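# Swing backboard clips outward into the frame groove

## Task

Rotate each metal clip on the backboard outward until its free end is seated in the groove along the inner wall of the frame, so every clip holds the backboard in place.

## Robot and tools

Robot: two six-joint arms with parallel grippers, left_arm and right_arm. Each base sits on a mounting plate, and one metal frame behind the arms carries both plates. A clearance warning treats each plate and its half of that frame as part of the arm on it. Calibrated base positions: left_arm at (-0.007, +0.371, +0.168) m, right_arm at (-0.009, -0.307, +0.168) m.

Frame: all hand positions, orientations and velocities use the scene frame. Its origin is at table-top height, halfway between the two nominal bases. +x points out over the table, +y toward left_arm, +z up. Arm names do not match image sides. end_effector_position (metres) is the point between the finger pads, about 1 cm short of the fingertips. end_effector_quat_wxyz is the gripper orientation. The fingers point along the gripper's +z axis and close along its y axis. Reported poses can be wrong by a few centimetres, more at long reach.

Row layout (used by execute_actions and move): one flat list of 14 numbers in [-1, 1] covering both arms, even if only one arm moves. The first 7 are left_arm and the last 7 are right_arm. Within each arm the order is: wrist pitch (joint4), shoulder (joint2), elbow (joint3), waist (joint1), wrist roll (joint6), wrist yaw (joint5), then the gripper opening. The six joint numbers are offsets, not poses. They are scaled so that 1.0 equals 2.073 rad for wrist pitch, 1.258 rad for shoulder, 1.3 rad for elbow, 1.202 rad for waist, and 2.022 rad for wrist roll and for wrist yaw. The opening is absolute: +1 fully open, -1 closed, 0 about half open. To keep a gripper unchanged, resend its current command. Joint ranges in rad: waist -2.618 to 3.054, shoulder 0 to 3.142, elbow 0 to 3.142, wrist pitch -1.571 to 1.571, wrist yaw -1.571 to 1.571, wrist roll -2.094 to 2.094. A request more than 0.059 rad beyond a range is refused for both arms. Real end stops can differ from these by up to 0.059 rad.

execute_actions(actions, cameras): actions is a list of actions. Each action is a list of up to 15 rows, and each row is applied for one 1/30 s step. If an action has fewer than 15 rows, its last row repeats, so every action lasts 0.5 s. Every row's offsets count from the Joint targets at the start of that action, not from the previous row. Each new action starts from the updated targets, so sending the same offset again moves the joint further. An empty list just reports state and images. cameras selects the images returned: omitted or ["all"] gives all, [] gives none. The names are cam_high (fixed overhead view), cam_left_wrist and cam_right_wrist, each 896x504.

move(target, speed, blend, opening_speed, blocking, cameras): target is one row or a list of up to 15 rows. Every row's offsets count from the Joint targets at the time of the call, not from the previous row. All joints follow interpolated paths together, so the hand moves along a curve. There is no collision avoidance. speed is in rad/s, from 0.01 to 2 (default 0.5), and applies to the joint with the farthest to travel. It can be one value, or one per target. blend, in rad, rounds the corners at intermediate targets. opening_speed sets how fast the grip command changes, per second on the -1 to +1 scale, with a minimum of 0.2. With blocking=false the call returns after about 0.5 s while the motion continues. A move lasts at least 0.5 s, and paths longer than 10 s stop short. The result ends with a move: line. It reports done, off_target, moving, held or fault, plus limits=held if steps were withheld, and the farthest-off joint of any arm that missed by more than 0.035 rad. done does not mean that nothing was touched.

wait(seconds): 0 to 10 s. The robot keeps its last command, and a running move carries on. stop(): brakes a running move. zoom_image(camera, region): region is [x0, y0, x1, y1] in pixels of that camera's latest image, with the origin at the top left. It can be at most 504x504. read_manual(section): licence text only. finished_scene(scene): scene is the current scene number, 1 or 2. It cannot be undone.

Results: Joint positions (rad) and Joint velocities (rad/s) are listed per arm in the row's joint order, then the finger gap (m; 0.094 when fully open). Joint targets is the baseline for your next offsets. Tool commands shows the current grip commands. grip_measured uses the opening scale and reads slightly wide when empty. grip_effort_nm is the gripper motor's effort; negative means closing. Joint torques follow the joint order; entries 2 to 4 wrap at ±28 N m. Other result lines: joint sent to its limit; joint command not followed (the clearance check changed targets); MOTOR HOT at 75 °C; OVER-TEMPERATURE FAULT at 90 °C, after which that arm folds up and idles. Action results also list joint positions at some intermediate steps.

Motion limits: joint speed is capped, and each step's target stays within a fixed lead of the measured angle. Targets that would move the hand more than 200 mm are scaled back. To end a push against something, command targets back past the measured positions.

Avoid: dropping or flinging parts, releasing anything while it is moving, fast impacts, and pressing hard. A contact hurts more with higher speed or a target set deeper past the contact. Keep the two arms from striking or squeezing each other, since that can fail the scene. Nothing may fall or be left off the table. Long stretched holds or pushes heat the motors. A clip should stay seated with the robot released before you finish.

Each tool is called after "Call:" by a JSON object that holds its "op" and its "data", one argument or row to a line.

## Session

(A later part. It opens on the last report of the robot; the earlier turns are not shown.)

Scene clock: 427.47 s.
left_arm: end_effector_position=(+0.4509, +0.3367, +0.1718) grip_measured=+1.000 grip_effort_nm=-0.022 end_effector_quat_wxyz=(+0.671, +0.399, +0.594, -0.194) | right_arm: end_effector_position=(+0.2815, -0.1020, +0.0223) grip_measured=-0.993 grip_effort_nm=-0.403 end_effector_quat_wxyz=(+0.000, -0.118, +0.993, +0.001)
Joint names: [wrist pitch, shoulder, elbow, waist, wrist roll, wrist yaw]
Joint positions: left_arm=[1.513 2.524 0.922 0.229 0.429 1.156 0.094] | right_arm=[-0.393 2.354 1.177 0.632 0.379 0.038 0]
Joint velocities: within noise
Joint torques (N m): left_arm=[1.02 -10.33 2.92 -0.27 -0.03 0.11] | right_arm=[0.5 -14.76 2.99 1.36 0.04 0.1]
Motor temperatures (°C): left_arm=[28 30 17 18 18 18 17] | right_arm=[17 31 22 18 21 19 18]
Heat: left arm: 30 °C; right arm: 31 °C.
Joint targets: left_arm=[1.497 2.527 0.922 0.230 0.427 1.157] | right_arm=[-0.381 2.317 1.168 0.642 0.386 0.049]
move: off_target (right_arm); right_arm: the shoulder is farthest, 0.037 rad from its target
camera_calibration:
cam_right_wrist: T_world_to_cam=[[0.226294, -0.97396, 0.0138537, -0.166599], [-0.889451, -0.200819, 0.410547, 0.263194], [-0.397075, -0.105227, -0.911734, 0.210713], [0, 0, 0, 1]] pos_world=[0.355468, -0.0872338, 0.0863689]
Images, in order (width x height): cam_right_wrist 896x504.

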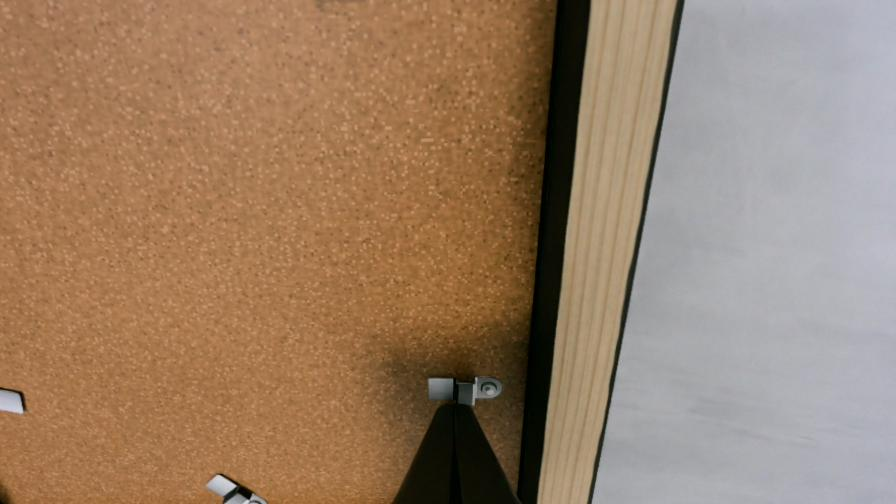

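Call:
{"op": "move", "data": {
  "target": [
    [0,0,0,0,0,0,1,0.0072,0,-0.0131,0.0033,0,0,-1],
    [0,0,0,0,0,0,1,-0.0043,0.0429,0.0131,-0.0116,0,0,-1]
  ],
  "speed": 0.08,
  "cameras": ["cam_right_wrist"]
}}

Call:
{"op": "zoom_image", "data": {
  "camera": "cam_right_wrist",
  "region": [380, 340, 580, 460]
}}

Scene clock: 453.27 s.
left_arm: end_effector_position=(+0.4509, +0.3367, +0.1718) grip_measured=+1.000 grip_effort_nm=-0.027 end_effector_quat_wxyz=(+0.671, +0.399, +0.594, -0.194) | right_arm: end_effector_position=(+0.2779, -0.1032, +0.0203) grip_measured=-0.993 grip_effort_nm=-0.398 end_effector_quat_wxyz=(-0.001, -0.119, +0.993, +0.000)
Joint names: [wrist pitch, shoulder, elbow, waist, wrist roll, wrist yaw]
Joint positions: left_arm=[1.513 2.524 0.922 0.229 0.429 1.156 0.094] | right_arm=[-0.382 2.354 1.163 0.635 0.38 0.038 0]
Joint velocities: within noise
Joint torques (N m): left_arm=[1.04 -10.29 2.77 -0.23 0.03 0.12] | right_arm=[0.29 -9.61 5.23 -0.2 0.04 0.09]
Motor temperatures (°C): left_arm=[28 30 17 18 18 18 17] | right_arm=[17 32 22 18 21 19 18]
Heat: left arm: 30 °C; right arm: 32 °C.
Joint targets: left_arm=[1.497 2.527 0.922 0.230 0.427 1.157] | right_arm=[-0.389 2.371 1.185 0.628 0.387 0.049]
move: done
camera_calibration:
cam_right_wrist: T_world_to_cam=[[0.228674, -0.973388, 0.0149619, -0.167492], [-0.887982, -0.202261, 0.413011, 0.259972], [-0.398994, -0.107731, -0.910603, 0.207539], [0, 0, 0, 1]] pos_world=[0.351958, -0.0880942, 0.0841207]
Images, in order (width x height): cam_right_wrist 896x504.

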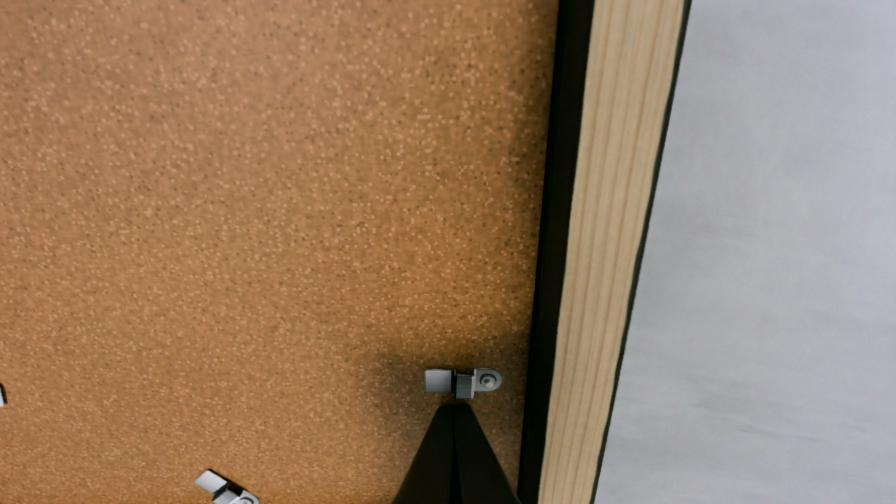

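Scaled by 2.520.

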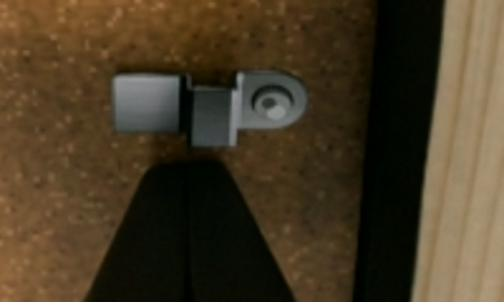

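Call:
{"op": "move", "data": {
  "target": [0,0,0,0,0,0,1,-0.0137,0.0168,0.0397,-0.0082,-0.0073,0,-1],
  "speed": 0.08,
  "cameras": ["cam_right_wrist"]
}}

Call:
{"op": "zoom_image", "data": {
  "camera": "cam_right_wrist",
  "region": [380, 340, 580, 460]
}}

Scene clock: 473.17 s.
left_arm: end_effector_position=(+0.4509, +0.3367, +0.1718) grip_measured=+1.000 grip_effort_nm=-0.022 end_effector_quat_wxyz=(+0.671, +0.399, +0.594, -0.194) | right_arm: end_effector_position=(+0.2837, -0.1025, +0.0204) grip_measured=-0.993 grip_effort_nm=-0.398 end_effector_quat_wxyz=(-0.009, -0.117, +0.993, -0.004)
Joint names: [wrist pitch, shoulder, elbow, waist, wrist roll, wrist yaw]
Joint positions: left_arm=[1.513 2.524 0.922 0.229 0.429 1.156 0.094] | right_arm=[-0.427 2.375 1.212 0.627 0.377 0.038 0]
Joint velocities: within noise
Joint torques (N m): left_arm=[1.04 -10.25 2.85 -0.21 -0.01 0.08] | right_arm=[0.44 -9.77 5.5 -0.31 -0.1 0.1]
Motor temperatures (°C): left_arm=[28 30 17 18 18 18 17] | right_arm=[17 29 22 18 21 19 18]
Heat: left arm: 30 °C; right arm: 29 °C.
Joint targets: left_arm=[1.497 2.527 0.922 0.230 0.427 1.157] | right_arm=[-0.418 2.392 1.236 0.618 0.372 0.049]
move: done
camera_calibration:
cam_right_wrist: T_world_to_cam=[[0.224036, -0.974343, 0.0215164, -0.16712], [-0.882972, -0.193582, 0.427652, 0.26443], [-0.412515, -0.114808, -0.903687, 0.212999], [0, 0, 0, 1]] pos_world=[0.35879, -0.0871892, 0.082996]
Images, in order (width x height): cam_right_wrist 896x504.

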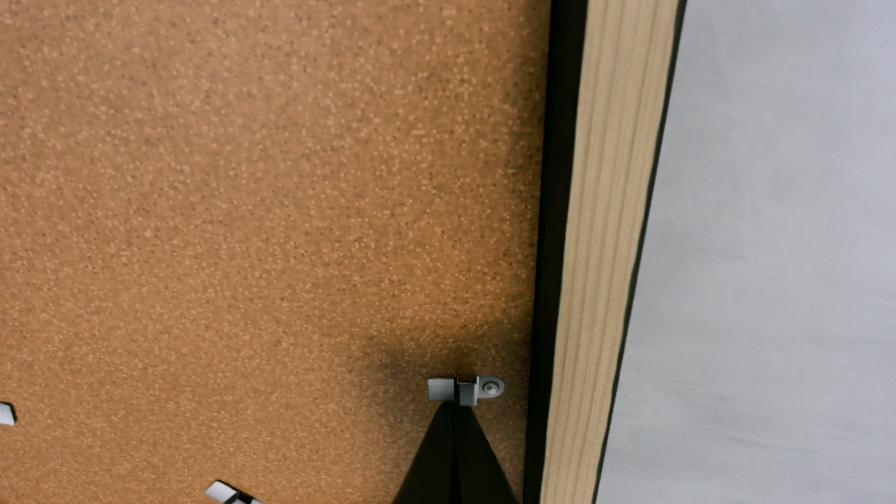

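Scaled by 2.520.

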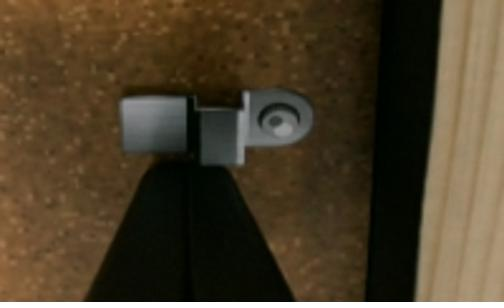

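Call:
{"op": "move", "data": {
  "target": [0,0,0,0,0,0,1,-0.0107,0.0126,0.0297,-0.0061,-0.0055,0,-1],
  "speed": 0.08,
  "cameras": ["cam_right_wrist"]
}}

Call:
{"op": "zoom_image", "data": {
  "camera": "cam_right_wrist",
  "region": [380, 340, 580, 460]
}}

Scene clock: 478.93 s.
left_arm: end_effector_position=(+0.4509, +0.3367, +0.1718) grip_measured=+1.000 grip_effort_nm=-0.032 end_effector_quat_wxyz=(+0.671, +0.399, +0.594, -0.194) | right_arm: end_effector_position=(+0.2905, -0.1017, +0.0205) grip_measured=-0.993 grip_effort_nm=-0.403 end_effector_quat_wxyz=(-0.011, -0.117, +0.993, -0.005)
Joint names: [wrist pitch, shoulder, elbow, waist, wrist roll, wrist yaw]
Joint positions: left_arm=[1.513 2.524 0.922 0.229 0.429 1.156 0.094] | right_arm=[-0.453 2.391 1.249 0.619 0.369 0.038 0]
Joint velocities: within noise
Joint torques (N m): left_arm=[1.05 -10.45 2.77 -0.32 -0.01 0.11] | right_arm=[0.46 -10 5.65 -0.21 -0.11 0.09]
Motor temperatures (°C): left_arm=[28 30 17 18 18 18 17] | right_arm=[17 28 23 18 21 19 18]
Heat: left arm: 30 °C; right arm: 28 °C.
Joint targets: left_arm=[1.497 2.527 0.922 0.230 0.427 1.157] | right_arm=[-0.440 2.408 1.275 0.611 0.361 0.049]
move: done
camera_calibration:
cam_right_wrist: T_world_to_cam=[[0.224311, -0.974242, 0.0231625, -0.167949], [-0.881156, -0.192612, 0.431816, 0.269953], [-0.416232, -0.117271, -0.901664, 0.216767], [0, 0, 0, 1]] pos_world=[0.365769, -0.0862062, 0.0827711]
Images, in order (width x height): cam_right_wrist 896x504.

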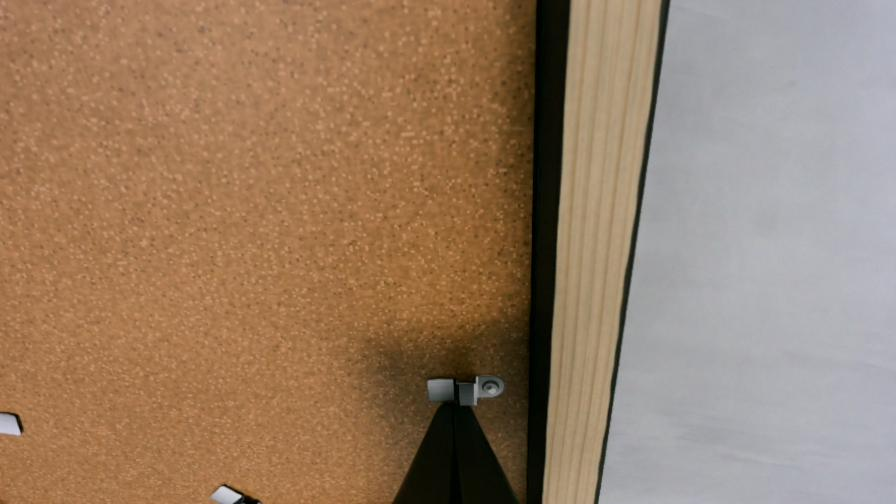

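Scaled by 2.520.

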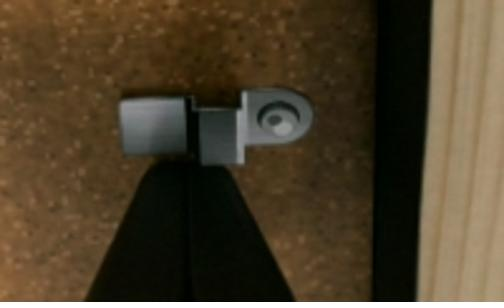

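Call:
{"op": "move", "data": {
  "target": [0,0,0,0,0,0,1,-0.1206,-0.1987,0,0,0,0,-1],
  "speed": 0.3,
  "cameras": ["cam_right_wrist","cam_high"]
}}

Scene clock: 494.73 s.
left_arm: end_effector_position=(+0.4509, +0.3367, +0.1718) grip_measured=+1.000 grip_effort_nm=-0.022 end_effector_quat_wxyz=(+0.671, +0.399, +0.594, -0.194) | right_arm: end_effector_position=(+0.2855, -0.1086, +0.0928) grip_measured=-0.993 grip_effort_nm=-0.403 end_effector_quat_wxyz=(-0.020, -0.118, +0.993, -0.009)
Joint names: [wrist pitch, shoulder, elbow, waist, wrist roll, wrist yaw]
Joint positions: left_arm=[1.513 2.524 0.922 0.229 0.429 1.156 0.094] | right_arm=[-0.681 2.186 1.253 0.619 0.367 0.038 0]
Joint velocities: within noise
Joint torques (N m): left_arm=[1.05 -10.17 2.82 -0.25 0.01 0.11] | right_arm=[0.19 -13.56 6.06 -0.25 -0.11 0.11]
Motor temperatures (°C): left_arm=[28 30 17 18 18 18 17] | right_arm=[17 28 22 18 21 19 18]
Heat: left arm: 30 °C; right arm: 28 °C.
Joint targets: left_arm=[1.497 2.527 0.922 0.230 0.427 1.157] | right_arm=[-0.690 2.158 1.275 0.611 0.361 0.049]
move: done
camera_calibration:
cam_right_wrist: T_world_to_cam=[[0.226611, -0.973516, 0.0302313, -0.176464], [-0.87373, -0.189471, 0.447991, 0.229802], [-0.430399, -0.127934, -0.893527, 0.281179], [0, 0, 0, 1]] pos_world=[0.361793, -0.0922775, 0.153627]
Images, in order (width x height): cam_high 896x504, cam_right_wrist 896x504.

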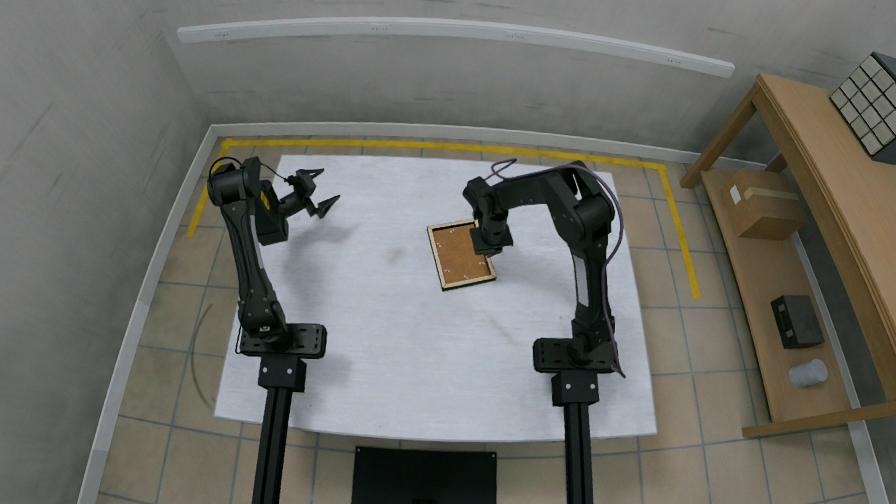

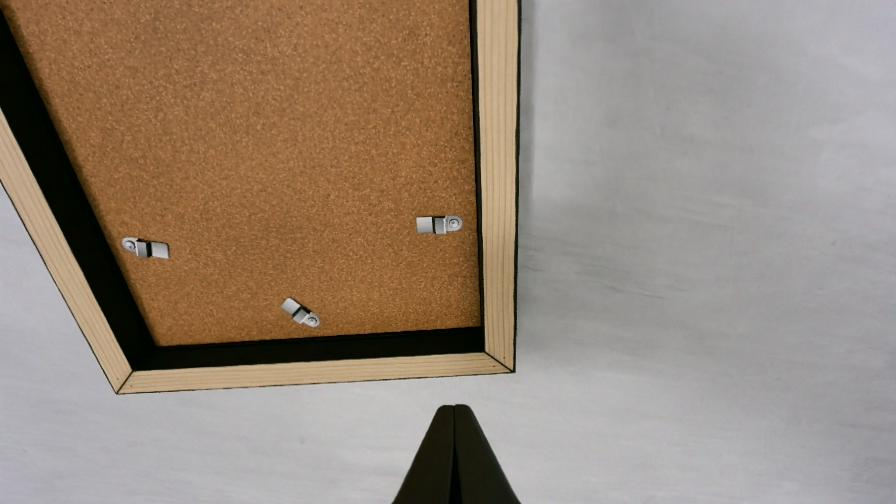

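Call:
{"op": "move", "data": {
  "target": [-0.867,-0.101,0.783,-0.2,-0.760,-0.5915,-0.15,0,0,0,0,0,0,-1],
  "speed": 1.0,
  "cameras": ["cam_high"]
}}

Scene clock: 521.40 s.
left_arm: end_effector_position=(+0.6328, +0.4079, +0.2053) grip_measured=-0.148 grip_effort_nm=-0.120 end_effector_quat_wxyz=(+0.322, -0.514, +0.772, -0.192) | right_arm: end_effector_position=(+0.2853, -0.1088, +0.0928) grip_measured=-0.993 grip_effort_nm=-0.398 end_effector_quat_wxyz=(-0.020, -0.118, +0.993, -0.010)
Joint names: [wrist pitch, shoulder, elbow, waist, wrist roll, wrist yaw]
Joint positions: left_arm=[-0.278 2.426 1.925 -0.009 -1.104 -0.023 0.04] | right_arm=[-0.682 2.186 1.253 0.619 0.367 0.038 0]
Joint velocities: within noise
Joint torques (N m): left_arm=[0.95 -16.91 9.26 -0.46 -0.02 -0.1] | right_arm=[0.21 -13.56 6.04 -0.21 -0.09 0.1]
Motor temperatures (°C): left_arm=[28 32 17 18 18 18 17] | right_arm=[17 32 23 18 21 19 18]
Heat: left arm: 32 °C; right arm: 32 °C.
Joint targets: left_arm=[-0.300 2.400 1.939 -0.011 -1.109 -0.038] | right_arm=[-0.690 2.158 1.275 0.611 0.360 0.049]
move: done
Images, in order (width x height): cam_high 896x504.

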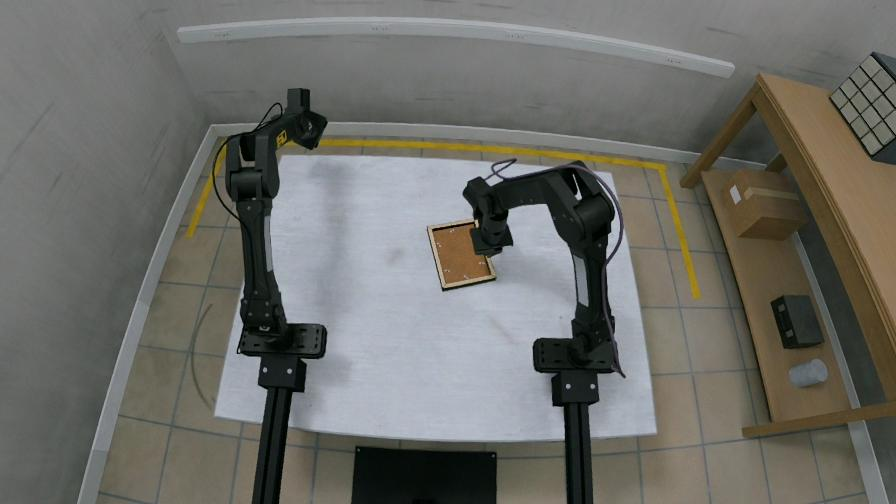

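Call:
{"op": "move", "data": {
  "target": [-0.3304,0.1153,-0.004,-0.7271,-0.0015,-0.006,-0.15,0,0,0,0,0,0,-1],
  "speed": 0.8,
  "cameras": ["cam_high","cam_left_wrist"]
}}

Scene clock: 529.67 s.
left_arm: end_effector_position=(+0.3882, +0.0422, +0.1242) grip_measured=-0.148 grip_effort_nm=-0.120 end_effector_quat_wxyz=(+0.054, -0.203, +0.975, -0.077) | right_arm: end_effector_position=(+0.2853, -0.1088, +0.0928) grip_measured=-0.993 grip_effort_nm=-0.398 end_effector_quat_wxyz=(-0.020, -0.118, +0.993, -0.010)
Joint names: [wrist pitch, shoulder, elbow, waist, wrist roll, wrist yaw]
Joint positions: left_arm=[-0.822 2.49 1.923 -0.759 -1.105 -0.029 0.04] | right_arm=[-0.682 2.186 1.253 0.619 0.367 0.038 0]
Joint velocities: within noise
Joint torques (N m): left_arm=[0.32 -13.87 7.09 -0.91 0.03 -0.09] | right_arm=[0.21 -13.52 6.05 -0.2 -0.11 0.11]
Motor temperatures (°C): left_arm=[28 36 19 18 18 18 17] | right_arm=[17 32 23 18 21 19 18]
Heat: left arm: 36 °C; right arm: 32 °C.
Joint targets: left_arm=[-0.822 2.489 1.925 -0.764 -1.105 -0.038] | right_arm=[-0.690 2.158 1.275 0.611 0.361 0.049]
move: held (left_arm; a check stopped the path); limits=held; left_arm: the wrist pitch is farthest, 0.163 rad from its target
joint command not followed: on one or more control steps a check withheld the commanded joint targets of the left arm, and it was not sent them on those steps.
cause: the commanded joint targets, or the way to them, would bring a part of the robot too close to another arm (this arm's wrist (the part past the wrist pitch) and the right arm's wrist (the part past the wrist pitch)).
camera_calibration:
cam_left_wrist: T_world_to_cam=[[0.371787, -0.917058, 0.14415, -0.118393], [-0.888149, -0.306202, 0.342682, 0.353867], [-0.270121, -0.255431, -0.928326, 0.315109], [0, 0, 0, 1]] pos_world=[0.443421, 0.0802696, 0.188327]
Images, in order (width x height): cam_high 896x504, cam_left_wrist 896x504.

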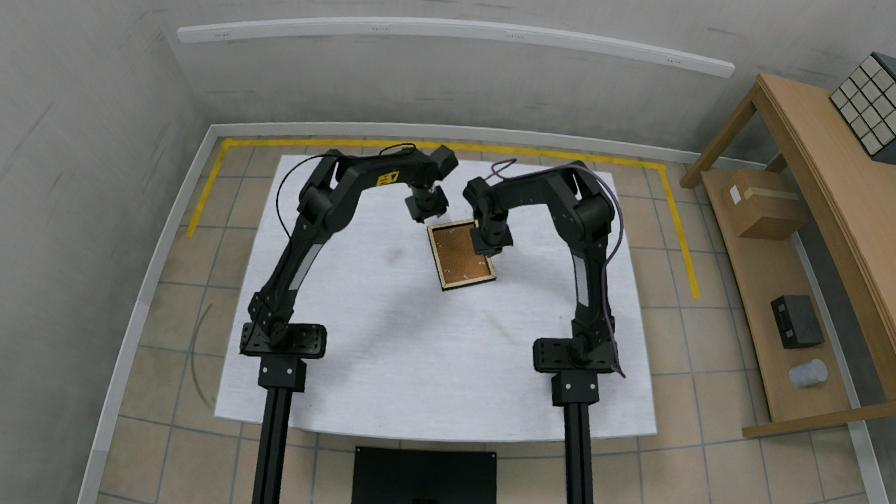

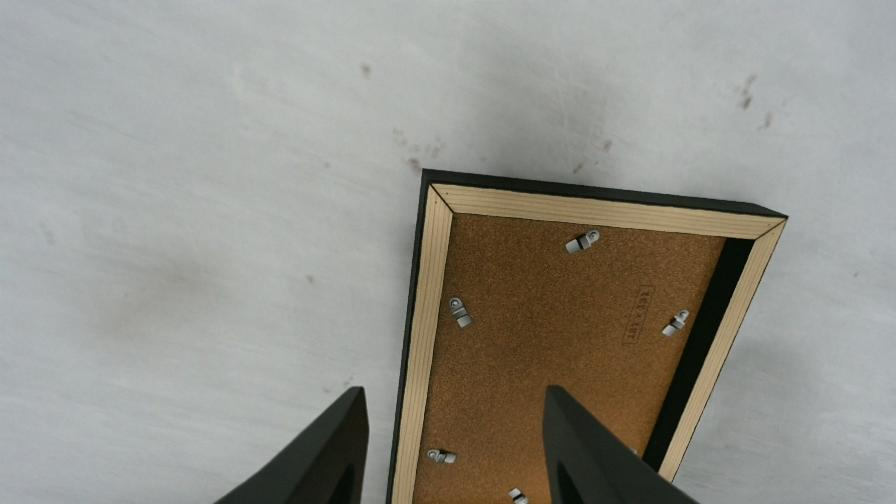

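Call:
{"op": "move", "data": {
  "target": [
    [0.578,-0.21,-0.677,0.012,0.683,0.107,-0.15,0,0,0,0,0,0,-1],
    [0.578,-0.136,-0.71,-0.2146,0.683,0.107,-0.15,0,0,0,0,0,0,-1]
  ],
  "speed": 0.7
}}

Scene clock: 583.50 s.
left_arm: end_effector_position=(+0.2371, -0.0400, +0.0843) grip_measured=-0.148 grip_effort_nm=-0.120 end_effector_quat_wxyz=(+0.283, +0.561, +0.750, -0.209) | right_arm: end_effector_position=(+0.2853, -0.1088, +0.0928) grip_measured=-0.993 grip_effort_nm=-0.398 end_effector_quat_wxyz=(-0.020, -0.118, +0.993, -0.010)
Joint names: [wrist pitch, shoulder, elbow, waist, wrist roll, wrist yaw]
Joint positions: left_arm=[0.383 2.29 1.01 -1.022 0.269 0.175 0.04] | right_arm=[-0.682 2.186 1.253 0.619 0.367 0.038 0]
Joint velocities: within noise
Joint torques (N m): left_arm=[1.02 -8.38 4.33 -0.28 0.09 0.15] | right_arm=[0.19 -13.55 6.05 -0.24 -0.11 0.1]
Motor temperatures (°C): left_arm=[25 36 18 18 18 18 17] | right_arm=[17 34 24 18 21 19 18]
Heat: left arm: 36 °C; right arm: 34 °C.
Joint targets: left_arm=[0.377 2.318 1.002 -1.021 0.275 0.179] | right_arm=[-0.690 2.158 1.275 0.611 0.361 0.049]
move: done
camera_calibration:
cam_left_wrist: T_world_to_cam=[[-0.957321, -0.28656, -0.0376756, 0.223885], [-0.264724, 0.921667, -0.28364, 0.16229], [0.116004, -0.261561, -0.95819, 0.127023], [0, 0, 0, 1]] pos_world=[0.242557, -0.0521965, 0.17618]
cam_right_wrist: T_world_to_cam=[[0.227055, -0.9734, 0.0306319, -0.17672], [-0.873223, -0.18956, 0.448943, 0.229319], [-0.431194, -0.128683, -0.893035, 0.281169], [0, 0, 0, 1]] pos_world=[0.36161, -0.0923676, 0.153556]

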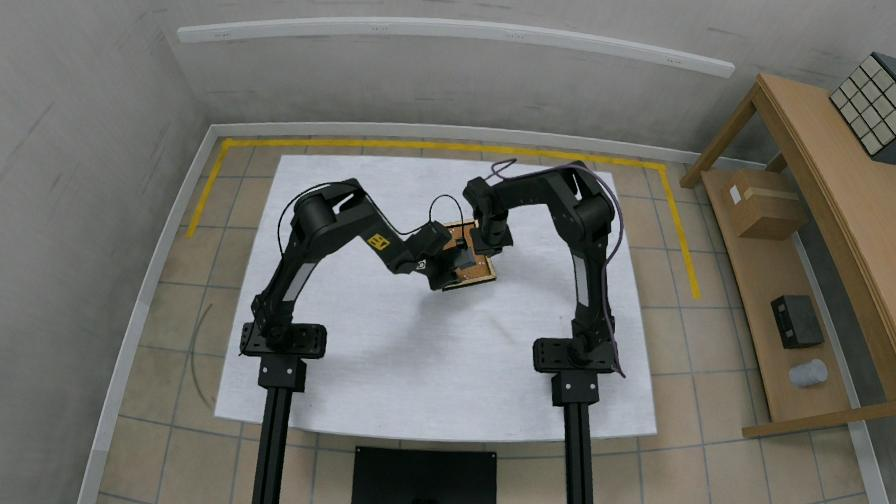

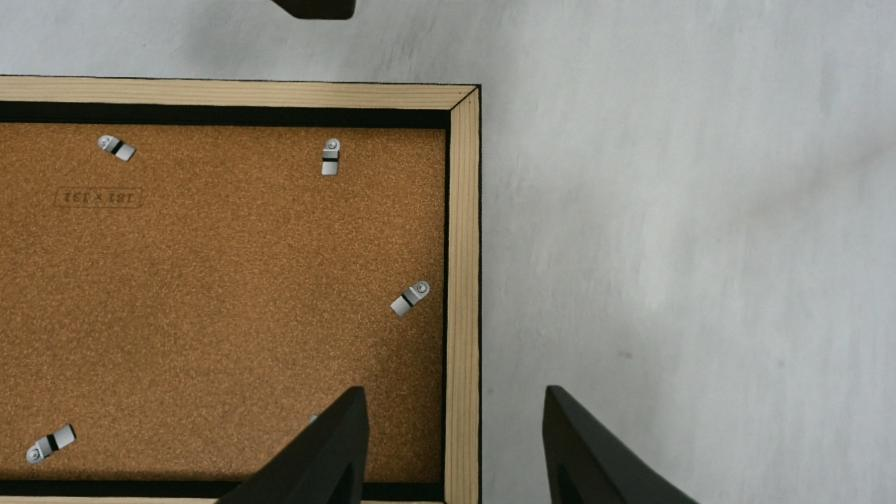

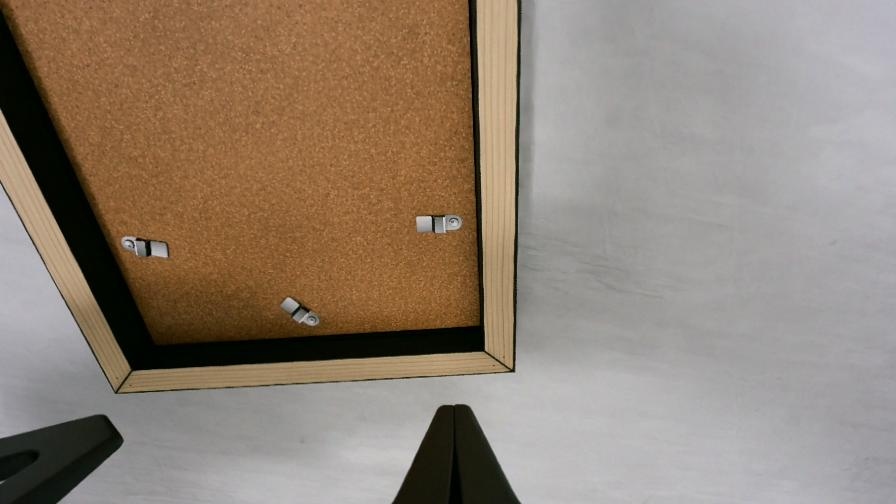

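Call:
{"op": "move", "data": {
  "target": [0.0478,0.1288,0.0508,-0.0025,0,0,-0.15,0,0,0,0,0,0,-1],
  "speed": 0.15,
  "cameras": ["cam_left_wrist","cam_right_wrist"]
}}

Scene clock: 607.10 s.
left_arm: end_effector_position=(+0.2358, -0.0411, +0.0384) grip_measured=-0.148 grip_effort_nm=-0.125 end_effector_quat_wxyz=(+0.274, +0.562, +0.753, -0.206) | right_arm: end_effector_position=(+0.2853, -0.1088, +0.0928) grip_measured=-0.993 grip_effort_nm=-0.403 end_effector_quat_wxyz=(-0.020, -0.118, +0.993, -0.010)
Joint names: [wrist pitch, shoulder, elbow, waist, wrist roll, wrist yaw]
Joint positions: left_arm=[0.476 2.448 1.054 -1.022 0.269 0.175 0.04] | right_arm=[-0.682 2.186 1.253 0.619 0.367 0.038 0]
Joint velocities: within noise
Joint torques (N m): left_arm=[1.01 -8.54 5.53 -0.61 0.11 0.14] | right_arm=[0.2 -13.56 6.06 -0.23 -0.09 0.1]
Motor temperatures (°C): left_arm=[27 33 18 18 18 18 17] | right_arm=[17 34 24 18 21 19 18]
Heat: left arm: 33 °C; right arm: 34 °C.
Joint targets: left_arm=[0.476 2.480 1.068 -1.024 0.275 0.179] | right_arm=[-0.690 2.158 1.275 0.611 0.361 0.049]
move: done
camera_calibration:
cam_left_wrist: T_world_to_cam=[[-0.957953, -0.285227, -0.0311755, 0.220549], [-0.267282, 0.926597, -0.264533, 0.149988], [0.104339, -0.245078, -0.963873, 0.0864664], [0, 0, 0, 1]] pos_world=[0.242343, -0.0548809, 0.129895]
cam_right_wrist: T_world_to_cam=[[0.227055, -0.9734, 0.0306319, -0.17672], [-0.873223, -0.18956, 0.448943, 0.229319], [-0.431194, -0.128683, -0.893035, 0.281169], [0, 0, 0, 1]] pos_world=[0.36161, -0.0923676, 0.153556]
Images, in order (width x height): cam_left_wrist 896x504, cam_right_wrist 896x504.

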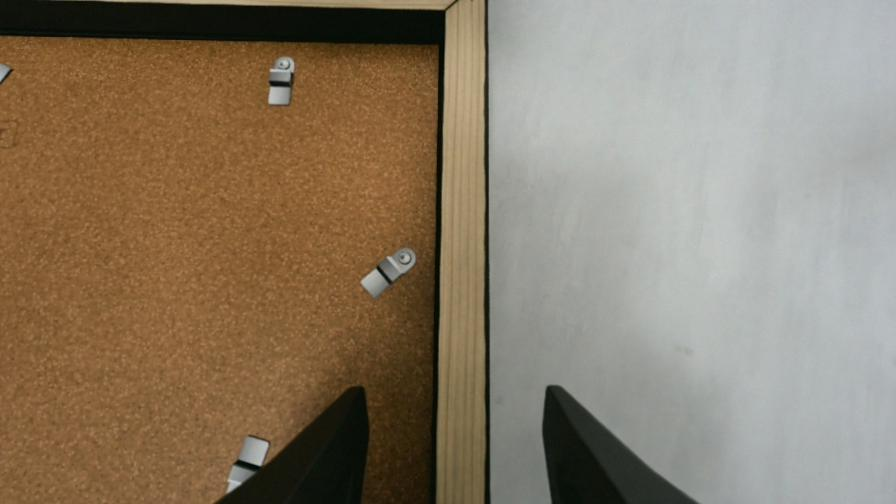

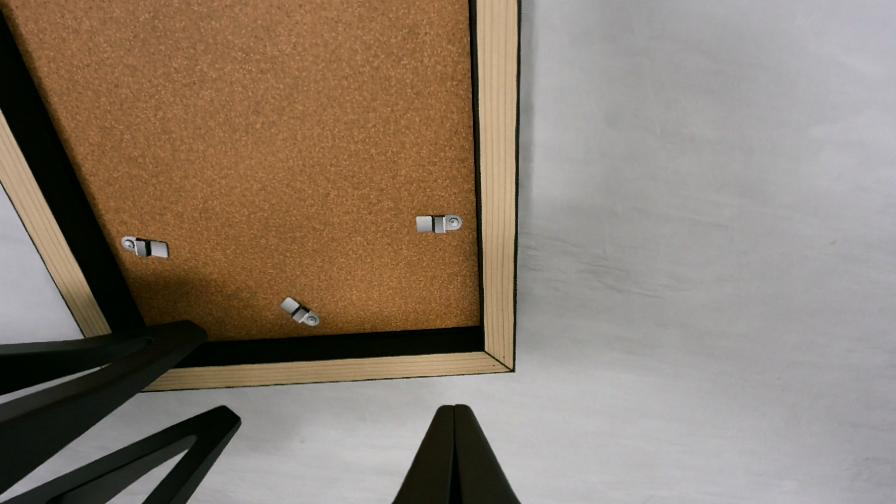

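Call:
{"op": "move", "data": {
  "target": [0.0174,0.0334,0.0054,-0.01,0,0,-0.15,0,0,0,0,0,0,-1],
  "speed": 0.06,
  "cameras": ["cam_left_wrist","cam_right_wrist"]
}}

Scene clock: 620.33 s.
left_arm: end_effector_position=(+0.2335, -0.0456, +0.0302) grip_measured=-0.148 grip_effort_nm=-0.120 end_effector_quat_wxyz=(+0.279, +0.564, +0.748, -0.209) | right_arm: end_effector_position=(+0.2853, -0.1088, +0.0928) grip_measured=-0.993 grip_effort_nm=-0.398 end_effector_quat_wxyz=(-0.020, -0.118, +0.993, -0.010)
Joint names: [wrist pitch, shoulder, elbow, waist, wrist roll, wrist yaw]
Joint positions: left_arm=[0.518 2.485 1.064 -1.031 0.269 0.175 0.04] | right_arm=[-0.682 2.186 1.253 0.619 0.367 0.038 0]
Joint velocities: within noise
Joint torques (N m): left_arm=[0.99 -8.24 5.19 -0.94 0.11 0.11] | right_arm=[0.2 -13.57 6.04 -0.24 -0.1 0.09]
Motor temperatures (°C): left_arm=[28 33 18 18 18 18 17] | right_arm=[17 34 24 18 21 19 18]
Heat: left arm: 33 °C; right arm: 34 °C.
Joint targets: left_arm=[0.512 2.522 1.076 -1.037 0.275 0.179] | right_arm=[-0.690 2.158 1.275 0.611 0.361 0.049]
move: off_target (left_arm); left_arm: the shoulder is farthest, 0.037 rad from its target
camera_calibration:
cam_left_wrist: T_world_to_cam=[[-0.959998, -0.277713, -0.0357829, 0.217751], [-0.2574, 0.925557, -0.27765, 0.149487], [0.110226, -0.257333, -0.960016, 0.0756503], [0, 0, 0, 1]] pos_world=[0.239179, -0.058419, 0.121922]
cam_right_wrist: T_world_to_cam=[[0.227055, -0.9734, 0.0306319, -0.17672], [-0.873223, -0.18956, 0.448943, 0.229319], [-0.431194, -0.128683, -0.893035, 0.281169], [0, 0, 0, 1]] pos_world=[0.36161, -0.0923676, 0.153556]
Images, in order (width x height): cam_left_wrist 896x504, cam_right_wrist 896x504.

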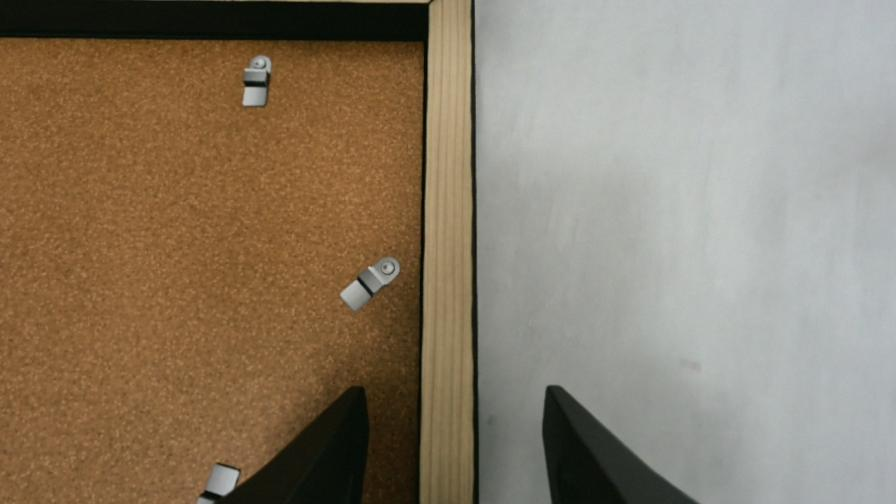

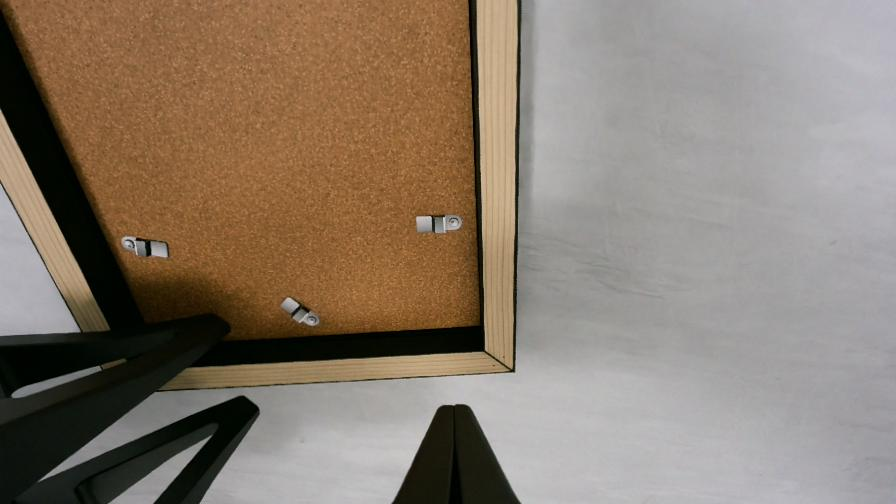

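Call:
{"op": "move", "data": {
  "target": [0.0077,0.0135,0.0,0,0,0,-0.15,0,0,0,0,0,0,-1],
  "speed": 0.04,
  "cameras": ["cam_left_wrist","cam_right_wrist"]
}}

Call:
{"op": "zoom_image", "data": {
  "camera": "cam_right_wrist",
  "region": [0, 280, 340, 480]
}}

Scene clock: 625.93 s.
left_arm: end_effector_position=(+0.2353, -0.0482, +0.0300) grip_measured=-0.148 grip_effort_nm=-0.120 end_effector_quat_wxyz=(+0.289, +0.563, +0.745, -0.212) | right_arm: end_effector_position=(+0.2853, -0.1088, +0.0928) grip_measured=-0.993 grip_effort_nm=-0.403 end_effector_quat_wxyz=(-0.020, -0.118, +0.993, -0.010)
Joint names: [wrist pitch, shoulder, elbow, waist, wrist roll, wrist yaw]
Joint positions: left_arm=[0.549 2.496 1.064 -1.031 0.269 0.175 0.04] | right_arm=[-0.682 2.186 1.253 0.619 0.367 0.038 0]
Joint velocities: within noise
Joint torques (N m): left_arm=[0.87 -7.77 5.09 -1.02 0.1 0.13] | right_arm=[0.2 -13.55 6.11 -0.2 -0.09 0.1]
Motor temperatures (°C): left_arm=[28 33 18 18 18 18 17] | right_arm=[17 34 24 18 21 19 18]
Heat: left arm: 33 °C; right arm: 34 °C.
Joint targets: left_arm=[0.528 2.539 1.076 -1.037 0.275 0.179] | right_arm=[-0.690 2.158 1.275 0.611 0.361 0.049]
move: off_target (left_arm); left_arm: the shoulder is farthest, 0.043 rad from its target
camera_calibration:
cam_left_wrist: T_world_to_cam=[[-0.959405, -0.278825, -0.0423987, 0.218717], [-0.254443, 0.92057, -0.296325, 0.151924], [0.121654, -0.273508, -0.954145, 0.0710029], [0, 0, 0, 1]] pos_world=[0.239856, -0.0594534, 0.122039]
cam_right_wrist: T_world_to_cam=[[0.227055, -0.9734, 0.0306319, -0.17672], [-0.873223, -0.18956, 0.448943, 0.229319], [-0.431194, -0.128683, -0.893035, 0.281169], [0, 0, 0, 1]] pos_world=[0.36161, -0.0923676, 0.153556]
Images, in order (width x height): cam_left_wrist 896x504, cam_right_wrist 896x504.

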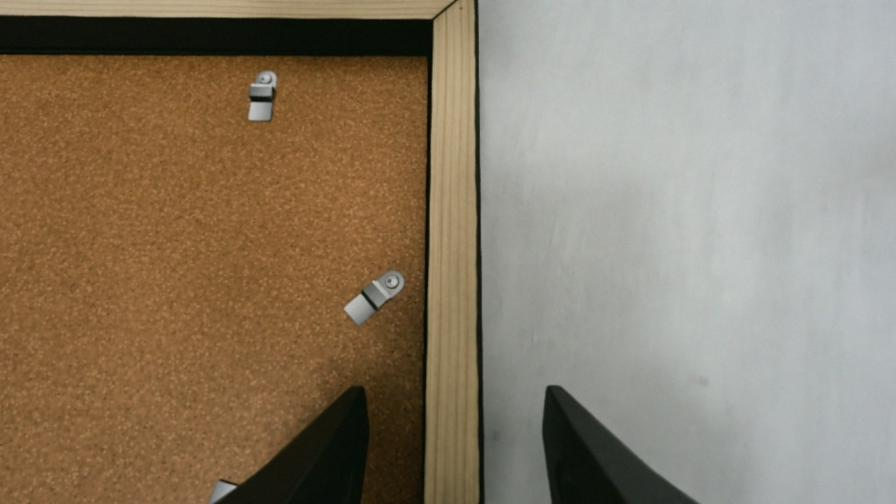

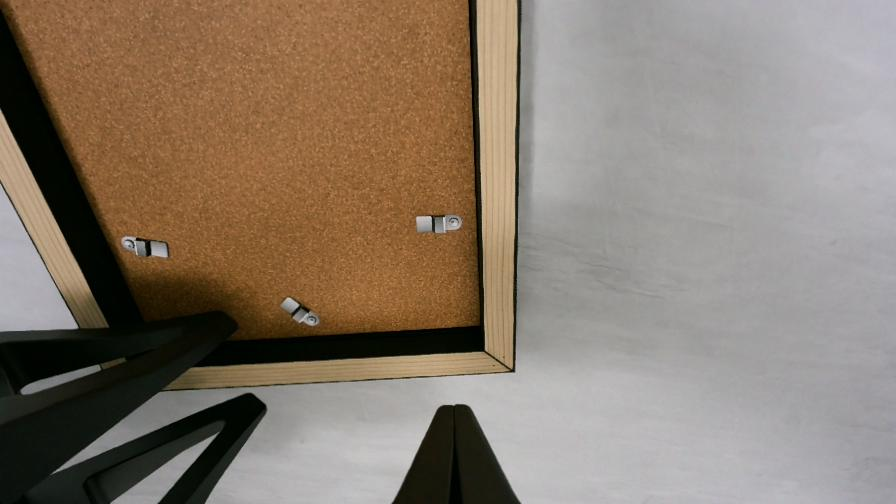

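Scaled by 1.482.

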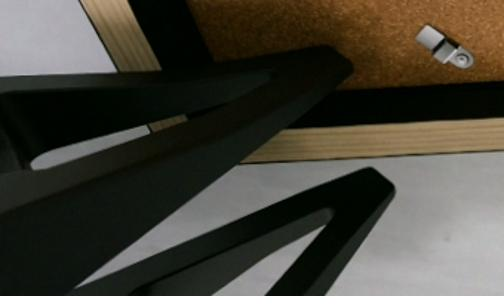

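Call:
{"op": "move", "data": {
  "target": [0.0,-0.027,0.0,0,0,0,-0.86,0,0,0,0,0,0,-1],
  "speed": 0.1,
  "opening_speed": 0.3,
  "cameras": ["cam_left_wrist","cam_right_wrist"]
}}

Scene clock: 633.30 s.
left_arm: end_effector_position=(+0.2355, -0.0484, +0.0302) grip_measured=-0.761 grip_effort_nm=-1.053 end_effector_quat_wxyz=(+0.289, +0.564, +0.744, -0.211) | right_arm: end_effector_position=(+0.2853, -0.1088, +0.0928) grip_measured=-0.993 grip_effort_nm=-0.398 end_effector_quat_wxyz=(-0.020, -0.118, +0.993, -0.010)
Joint names: [wrist pitch, shoulder, elbow, waist, wrist roll, wrist yaw]
Joint positions: left_arm=[0.549 2.496 1.065 -1.031 0.272 0.175 0.011] | right_arm=[-0.682 2.186 1.253 0.619 0.367 0.038 0]
Joint velocities: within noise
Joint torques (N m): left_arm=[0.93 -10.69 5 -0.99 0.09 0.15] | right_arm=[0.2 -13.59 6.08 -0.24 -0.11 0.09]
Motor temperatures (°C): left_arm=[27 32 18 18 18 18 17] | right_arm=[17 34 24 18 21 19 18]
Heat: left arm: 32 °C; right arm: 34 °C.
Joint targets: left_arm=[0.528 2.505 1.075 -1.037 0.275 0.179] | right_arm=[-0.690 2.158 1.275 0.611 0.361 0.049]
move: done
camera_calibration:
cam_left_wrist: T_world_to_cam=[[-0.959859, -0.276879, -0.0448285, 0.219143], [-0.251881, 0.92121, -0.296528, 0.151605], [0.123399, -0.273333, -0.953971, 0.070641], [0, 0, 0, 1]] pos_world=[0.239816, -0.0596752, 0.122168]
cam_right_wrist: T_world_to_cam=[[0.227055, -0.9734, 0.0306319, -0.17672], [-0.873223, -0.18956, 0.448943, 0.229319], [-0.431194, -0.128683, -0.893035, 0.281169], [0, 0, 0, 1]] pos_world=[0.36161, -0.0923676, 0.153556]
Images, in order (width x height): cam_left_wrist 896x504, cam_right_wrist 896x504.

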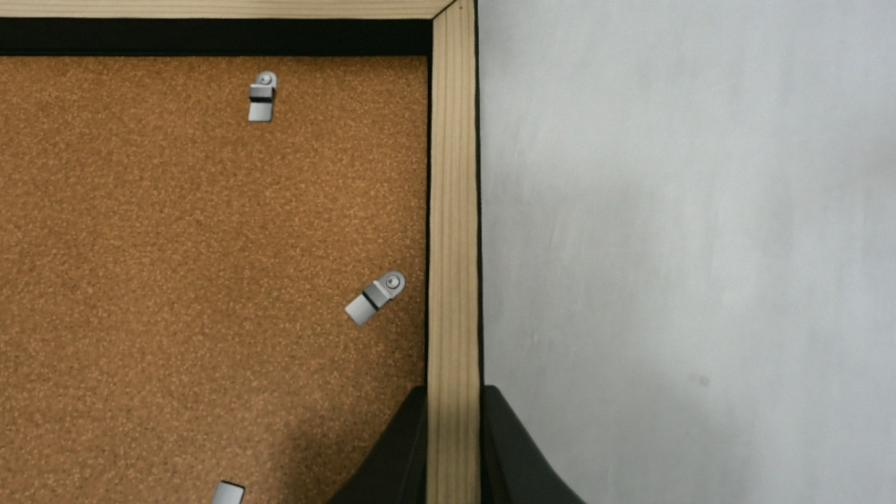

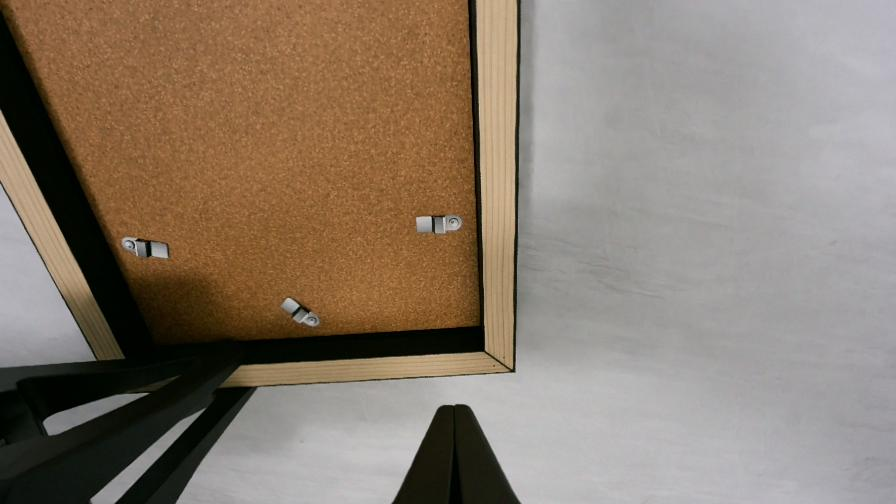

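Call:
{"op": "move", "data": {
  "target": [
    [0,0,0,0,0,0,-0.86,0.1254,0.1518,-0.0619,0,-0.0255,0,-1],
    [0,0,0,0,0,0,-0.86,0.1423,0.1797,-0.0619,0,-0.0255,0,-1],
    [0,0,0,0,0,0,-0.86,0.1341,0.1797,-0.0362,0,-0.0255,0,-1]
  ],
  "speed": [0.3,0.1,0.1],
  "cameras": ["cam_right_wrist"]
}}

Call:
{"op": "zoom_image", "data": {
  "camera": "cam_right_wrist",
  "region": [380, 340, 580, 460]
}}

Scene clock: 651.07 s.
left_arm: end_effector_position=(+0.2354, -0.0483, +0.0301) grip_measured=-0.761 grip_effort_nm=-1.048 end_effector_quat_wxyz=(+0.289, +0.564, +0.744, -0.211) | right_arm: end_effector_position=(+0.2867, -0.1062, +0.0203) grip_measured=-0.993 grip_effort_nm=-0.398 end_effector_quat_wxyz=(-0.005, -0.141, +0.990, -0.002)
Joint names: [wrist pitch, shoulder, elbow, waist, wrist roll, wrist yaw]
Joint positions: left_arm=[0.549 2.496 1.065 -1.031 0.273 0.175 0.011] | right_arm=[-0.414 2.37 1.203 0.615 0.316 0.04 0]
Joint velocities: within noise
Joint torques (N m): left_arm=[0.92 -10.58 5.07 -0.9 0.04 0.13] | right_arm=[0.36 -10.1 5.57 0.09 -0.11 0.07]
Motor temperatures (°C): left_arm=[27 32 18 18 18 18 18] | right_arm=[17 34 24 18 21 19 18]
Heat: left arm: 32 °C; right arm: 34 °C.
Joint targets: left_arm=[0.527 2.505 1.075 -1.037 0.276 0.179] | right_arm=[-0.412 2.384 1.228 0.611 0.309 0.049]
move: done
camera_calibration:
cam_right_wrist: T_world_to_cam=[[0.270869, -0.962417, 0.0195725, -0.183486], [-0.875649, -0.237901, 0.420287, 0.25969], [-0.399835, -0.130981, -0.90718, 0.208484], [0, 0, 0, 1]] pos_world=[0.360457, -0.0875026, 0.0835792]
Images, in order (width x height): cam_right_wrist 896x504.

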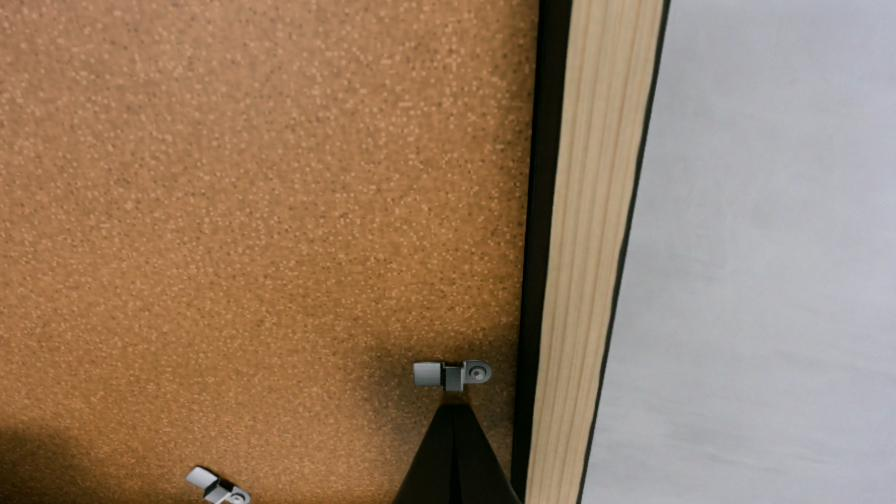

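Scaled by 2.520.

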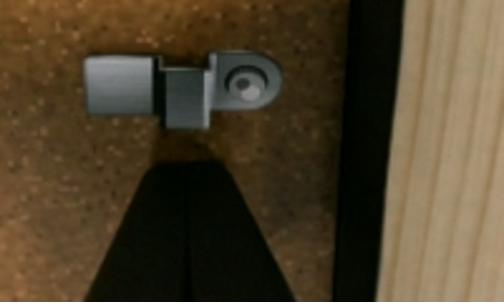

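Call:
{"op": "move", "data": {
  "target": [
    [0,0,0,0,0,0,-0.86,-0.0041,0.0056,0.0118,0.0191,0,0,-1],
    [0,0,0,0,0,0,-0.86,-0.0041,0.0056,0.0118,0.0042,0,0,-1]
  ],
  "speed": [0.1,0.1],
  "cameras": ["cam_right_wrist"]
}}

Call:
{"op": "zoom_image", "data": {
  "camera": "cam_right_wrist",
  "region": [380, 340, 580, 460]
}}

Scene clock: 666.23 s.
left_arm: end_effector_position=(+0.2354, -0.0483, +0.0301) grip_measured=-0.761 grip_effort_nm=-1.053 end_effector_quat_wxyz=(+0.289, +0.564, +0.744, -0.211) | right_arm: end_effector_position=(+0.2900, -0.1015, +0.0211) grip_measured=-0.993 grip_effort_nm=-0.403 end_effector_quat_wxyz=(-0.001, -0.144, +0.990, -0.001)
Joint names: [wrist pitch, shoulder, elbow, waist, wrist roll, wrist yaw]
Joint positions: left_arm=[0.549 2.496 1.065 -1.031 0.273 0.175 0.011] | right_arm=[-0.417 2.376 1.22 0.621 0.316 0.04 0]
Joint velocities: within noise
Joint torques (N m): left_arm=[0.88 -10.62 5.04 -1.05 0.05 0.13] | right_arm=[0.33 -10.11 5.44 0.06 -0.11 0.07]
Motor temperatures (°C): left_arm=[27 32 18 18 18 18 18] | right_arm=[17 31 24 18 21 19 18]
Heat: left arm: 32 °C; right arm: 31 °C.
Joint targets: left_arm=[0.527 2.505 1.075 -1.037 0.276 0.179] | right_arm=[-0.421 2.391 1.243 0.616 0.309 0.049]
move: done
camera_calibration:
cam_right_wrist: T_world_to_cam=[[0.276302, -0.960921, 0.0169484, -0.181216], [-0.877083, -0.244907, 0.413214, 0.263235], [-0.392915, -0.129037, -0.910476, 0.209332], [0, 0, 0, 1]] pos_world=[0.363199, -0.0826549, 0.0848908]
Images, in order (width x height): cam_right_wrist 896x504.

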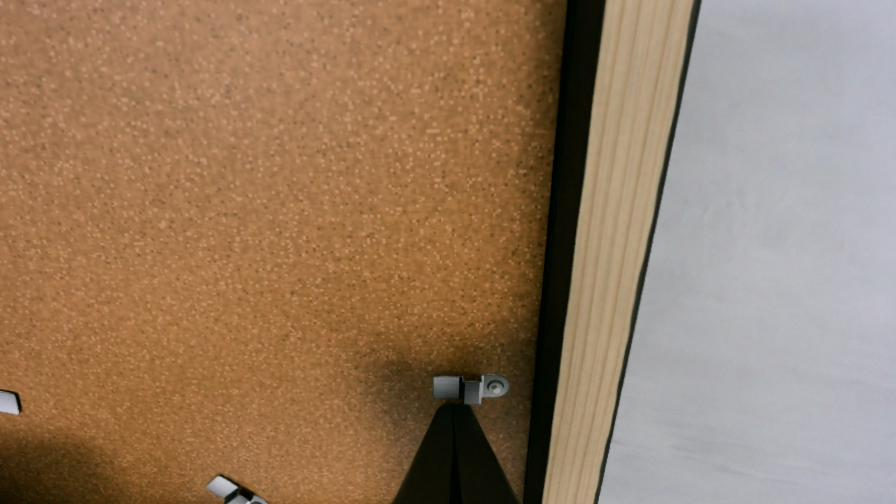

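Scaled by 2.520.

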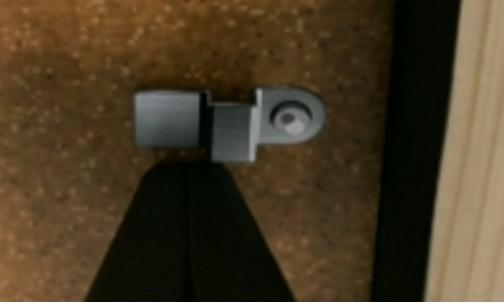

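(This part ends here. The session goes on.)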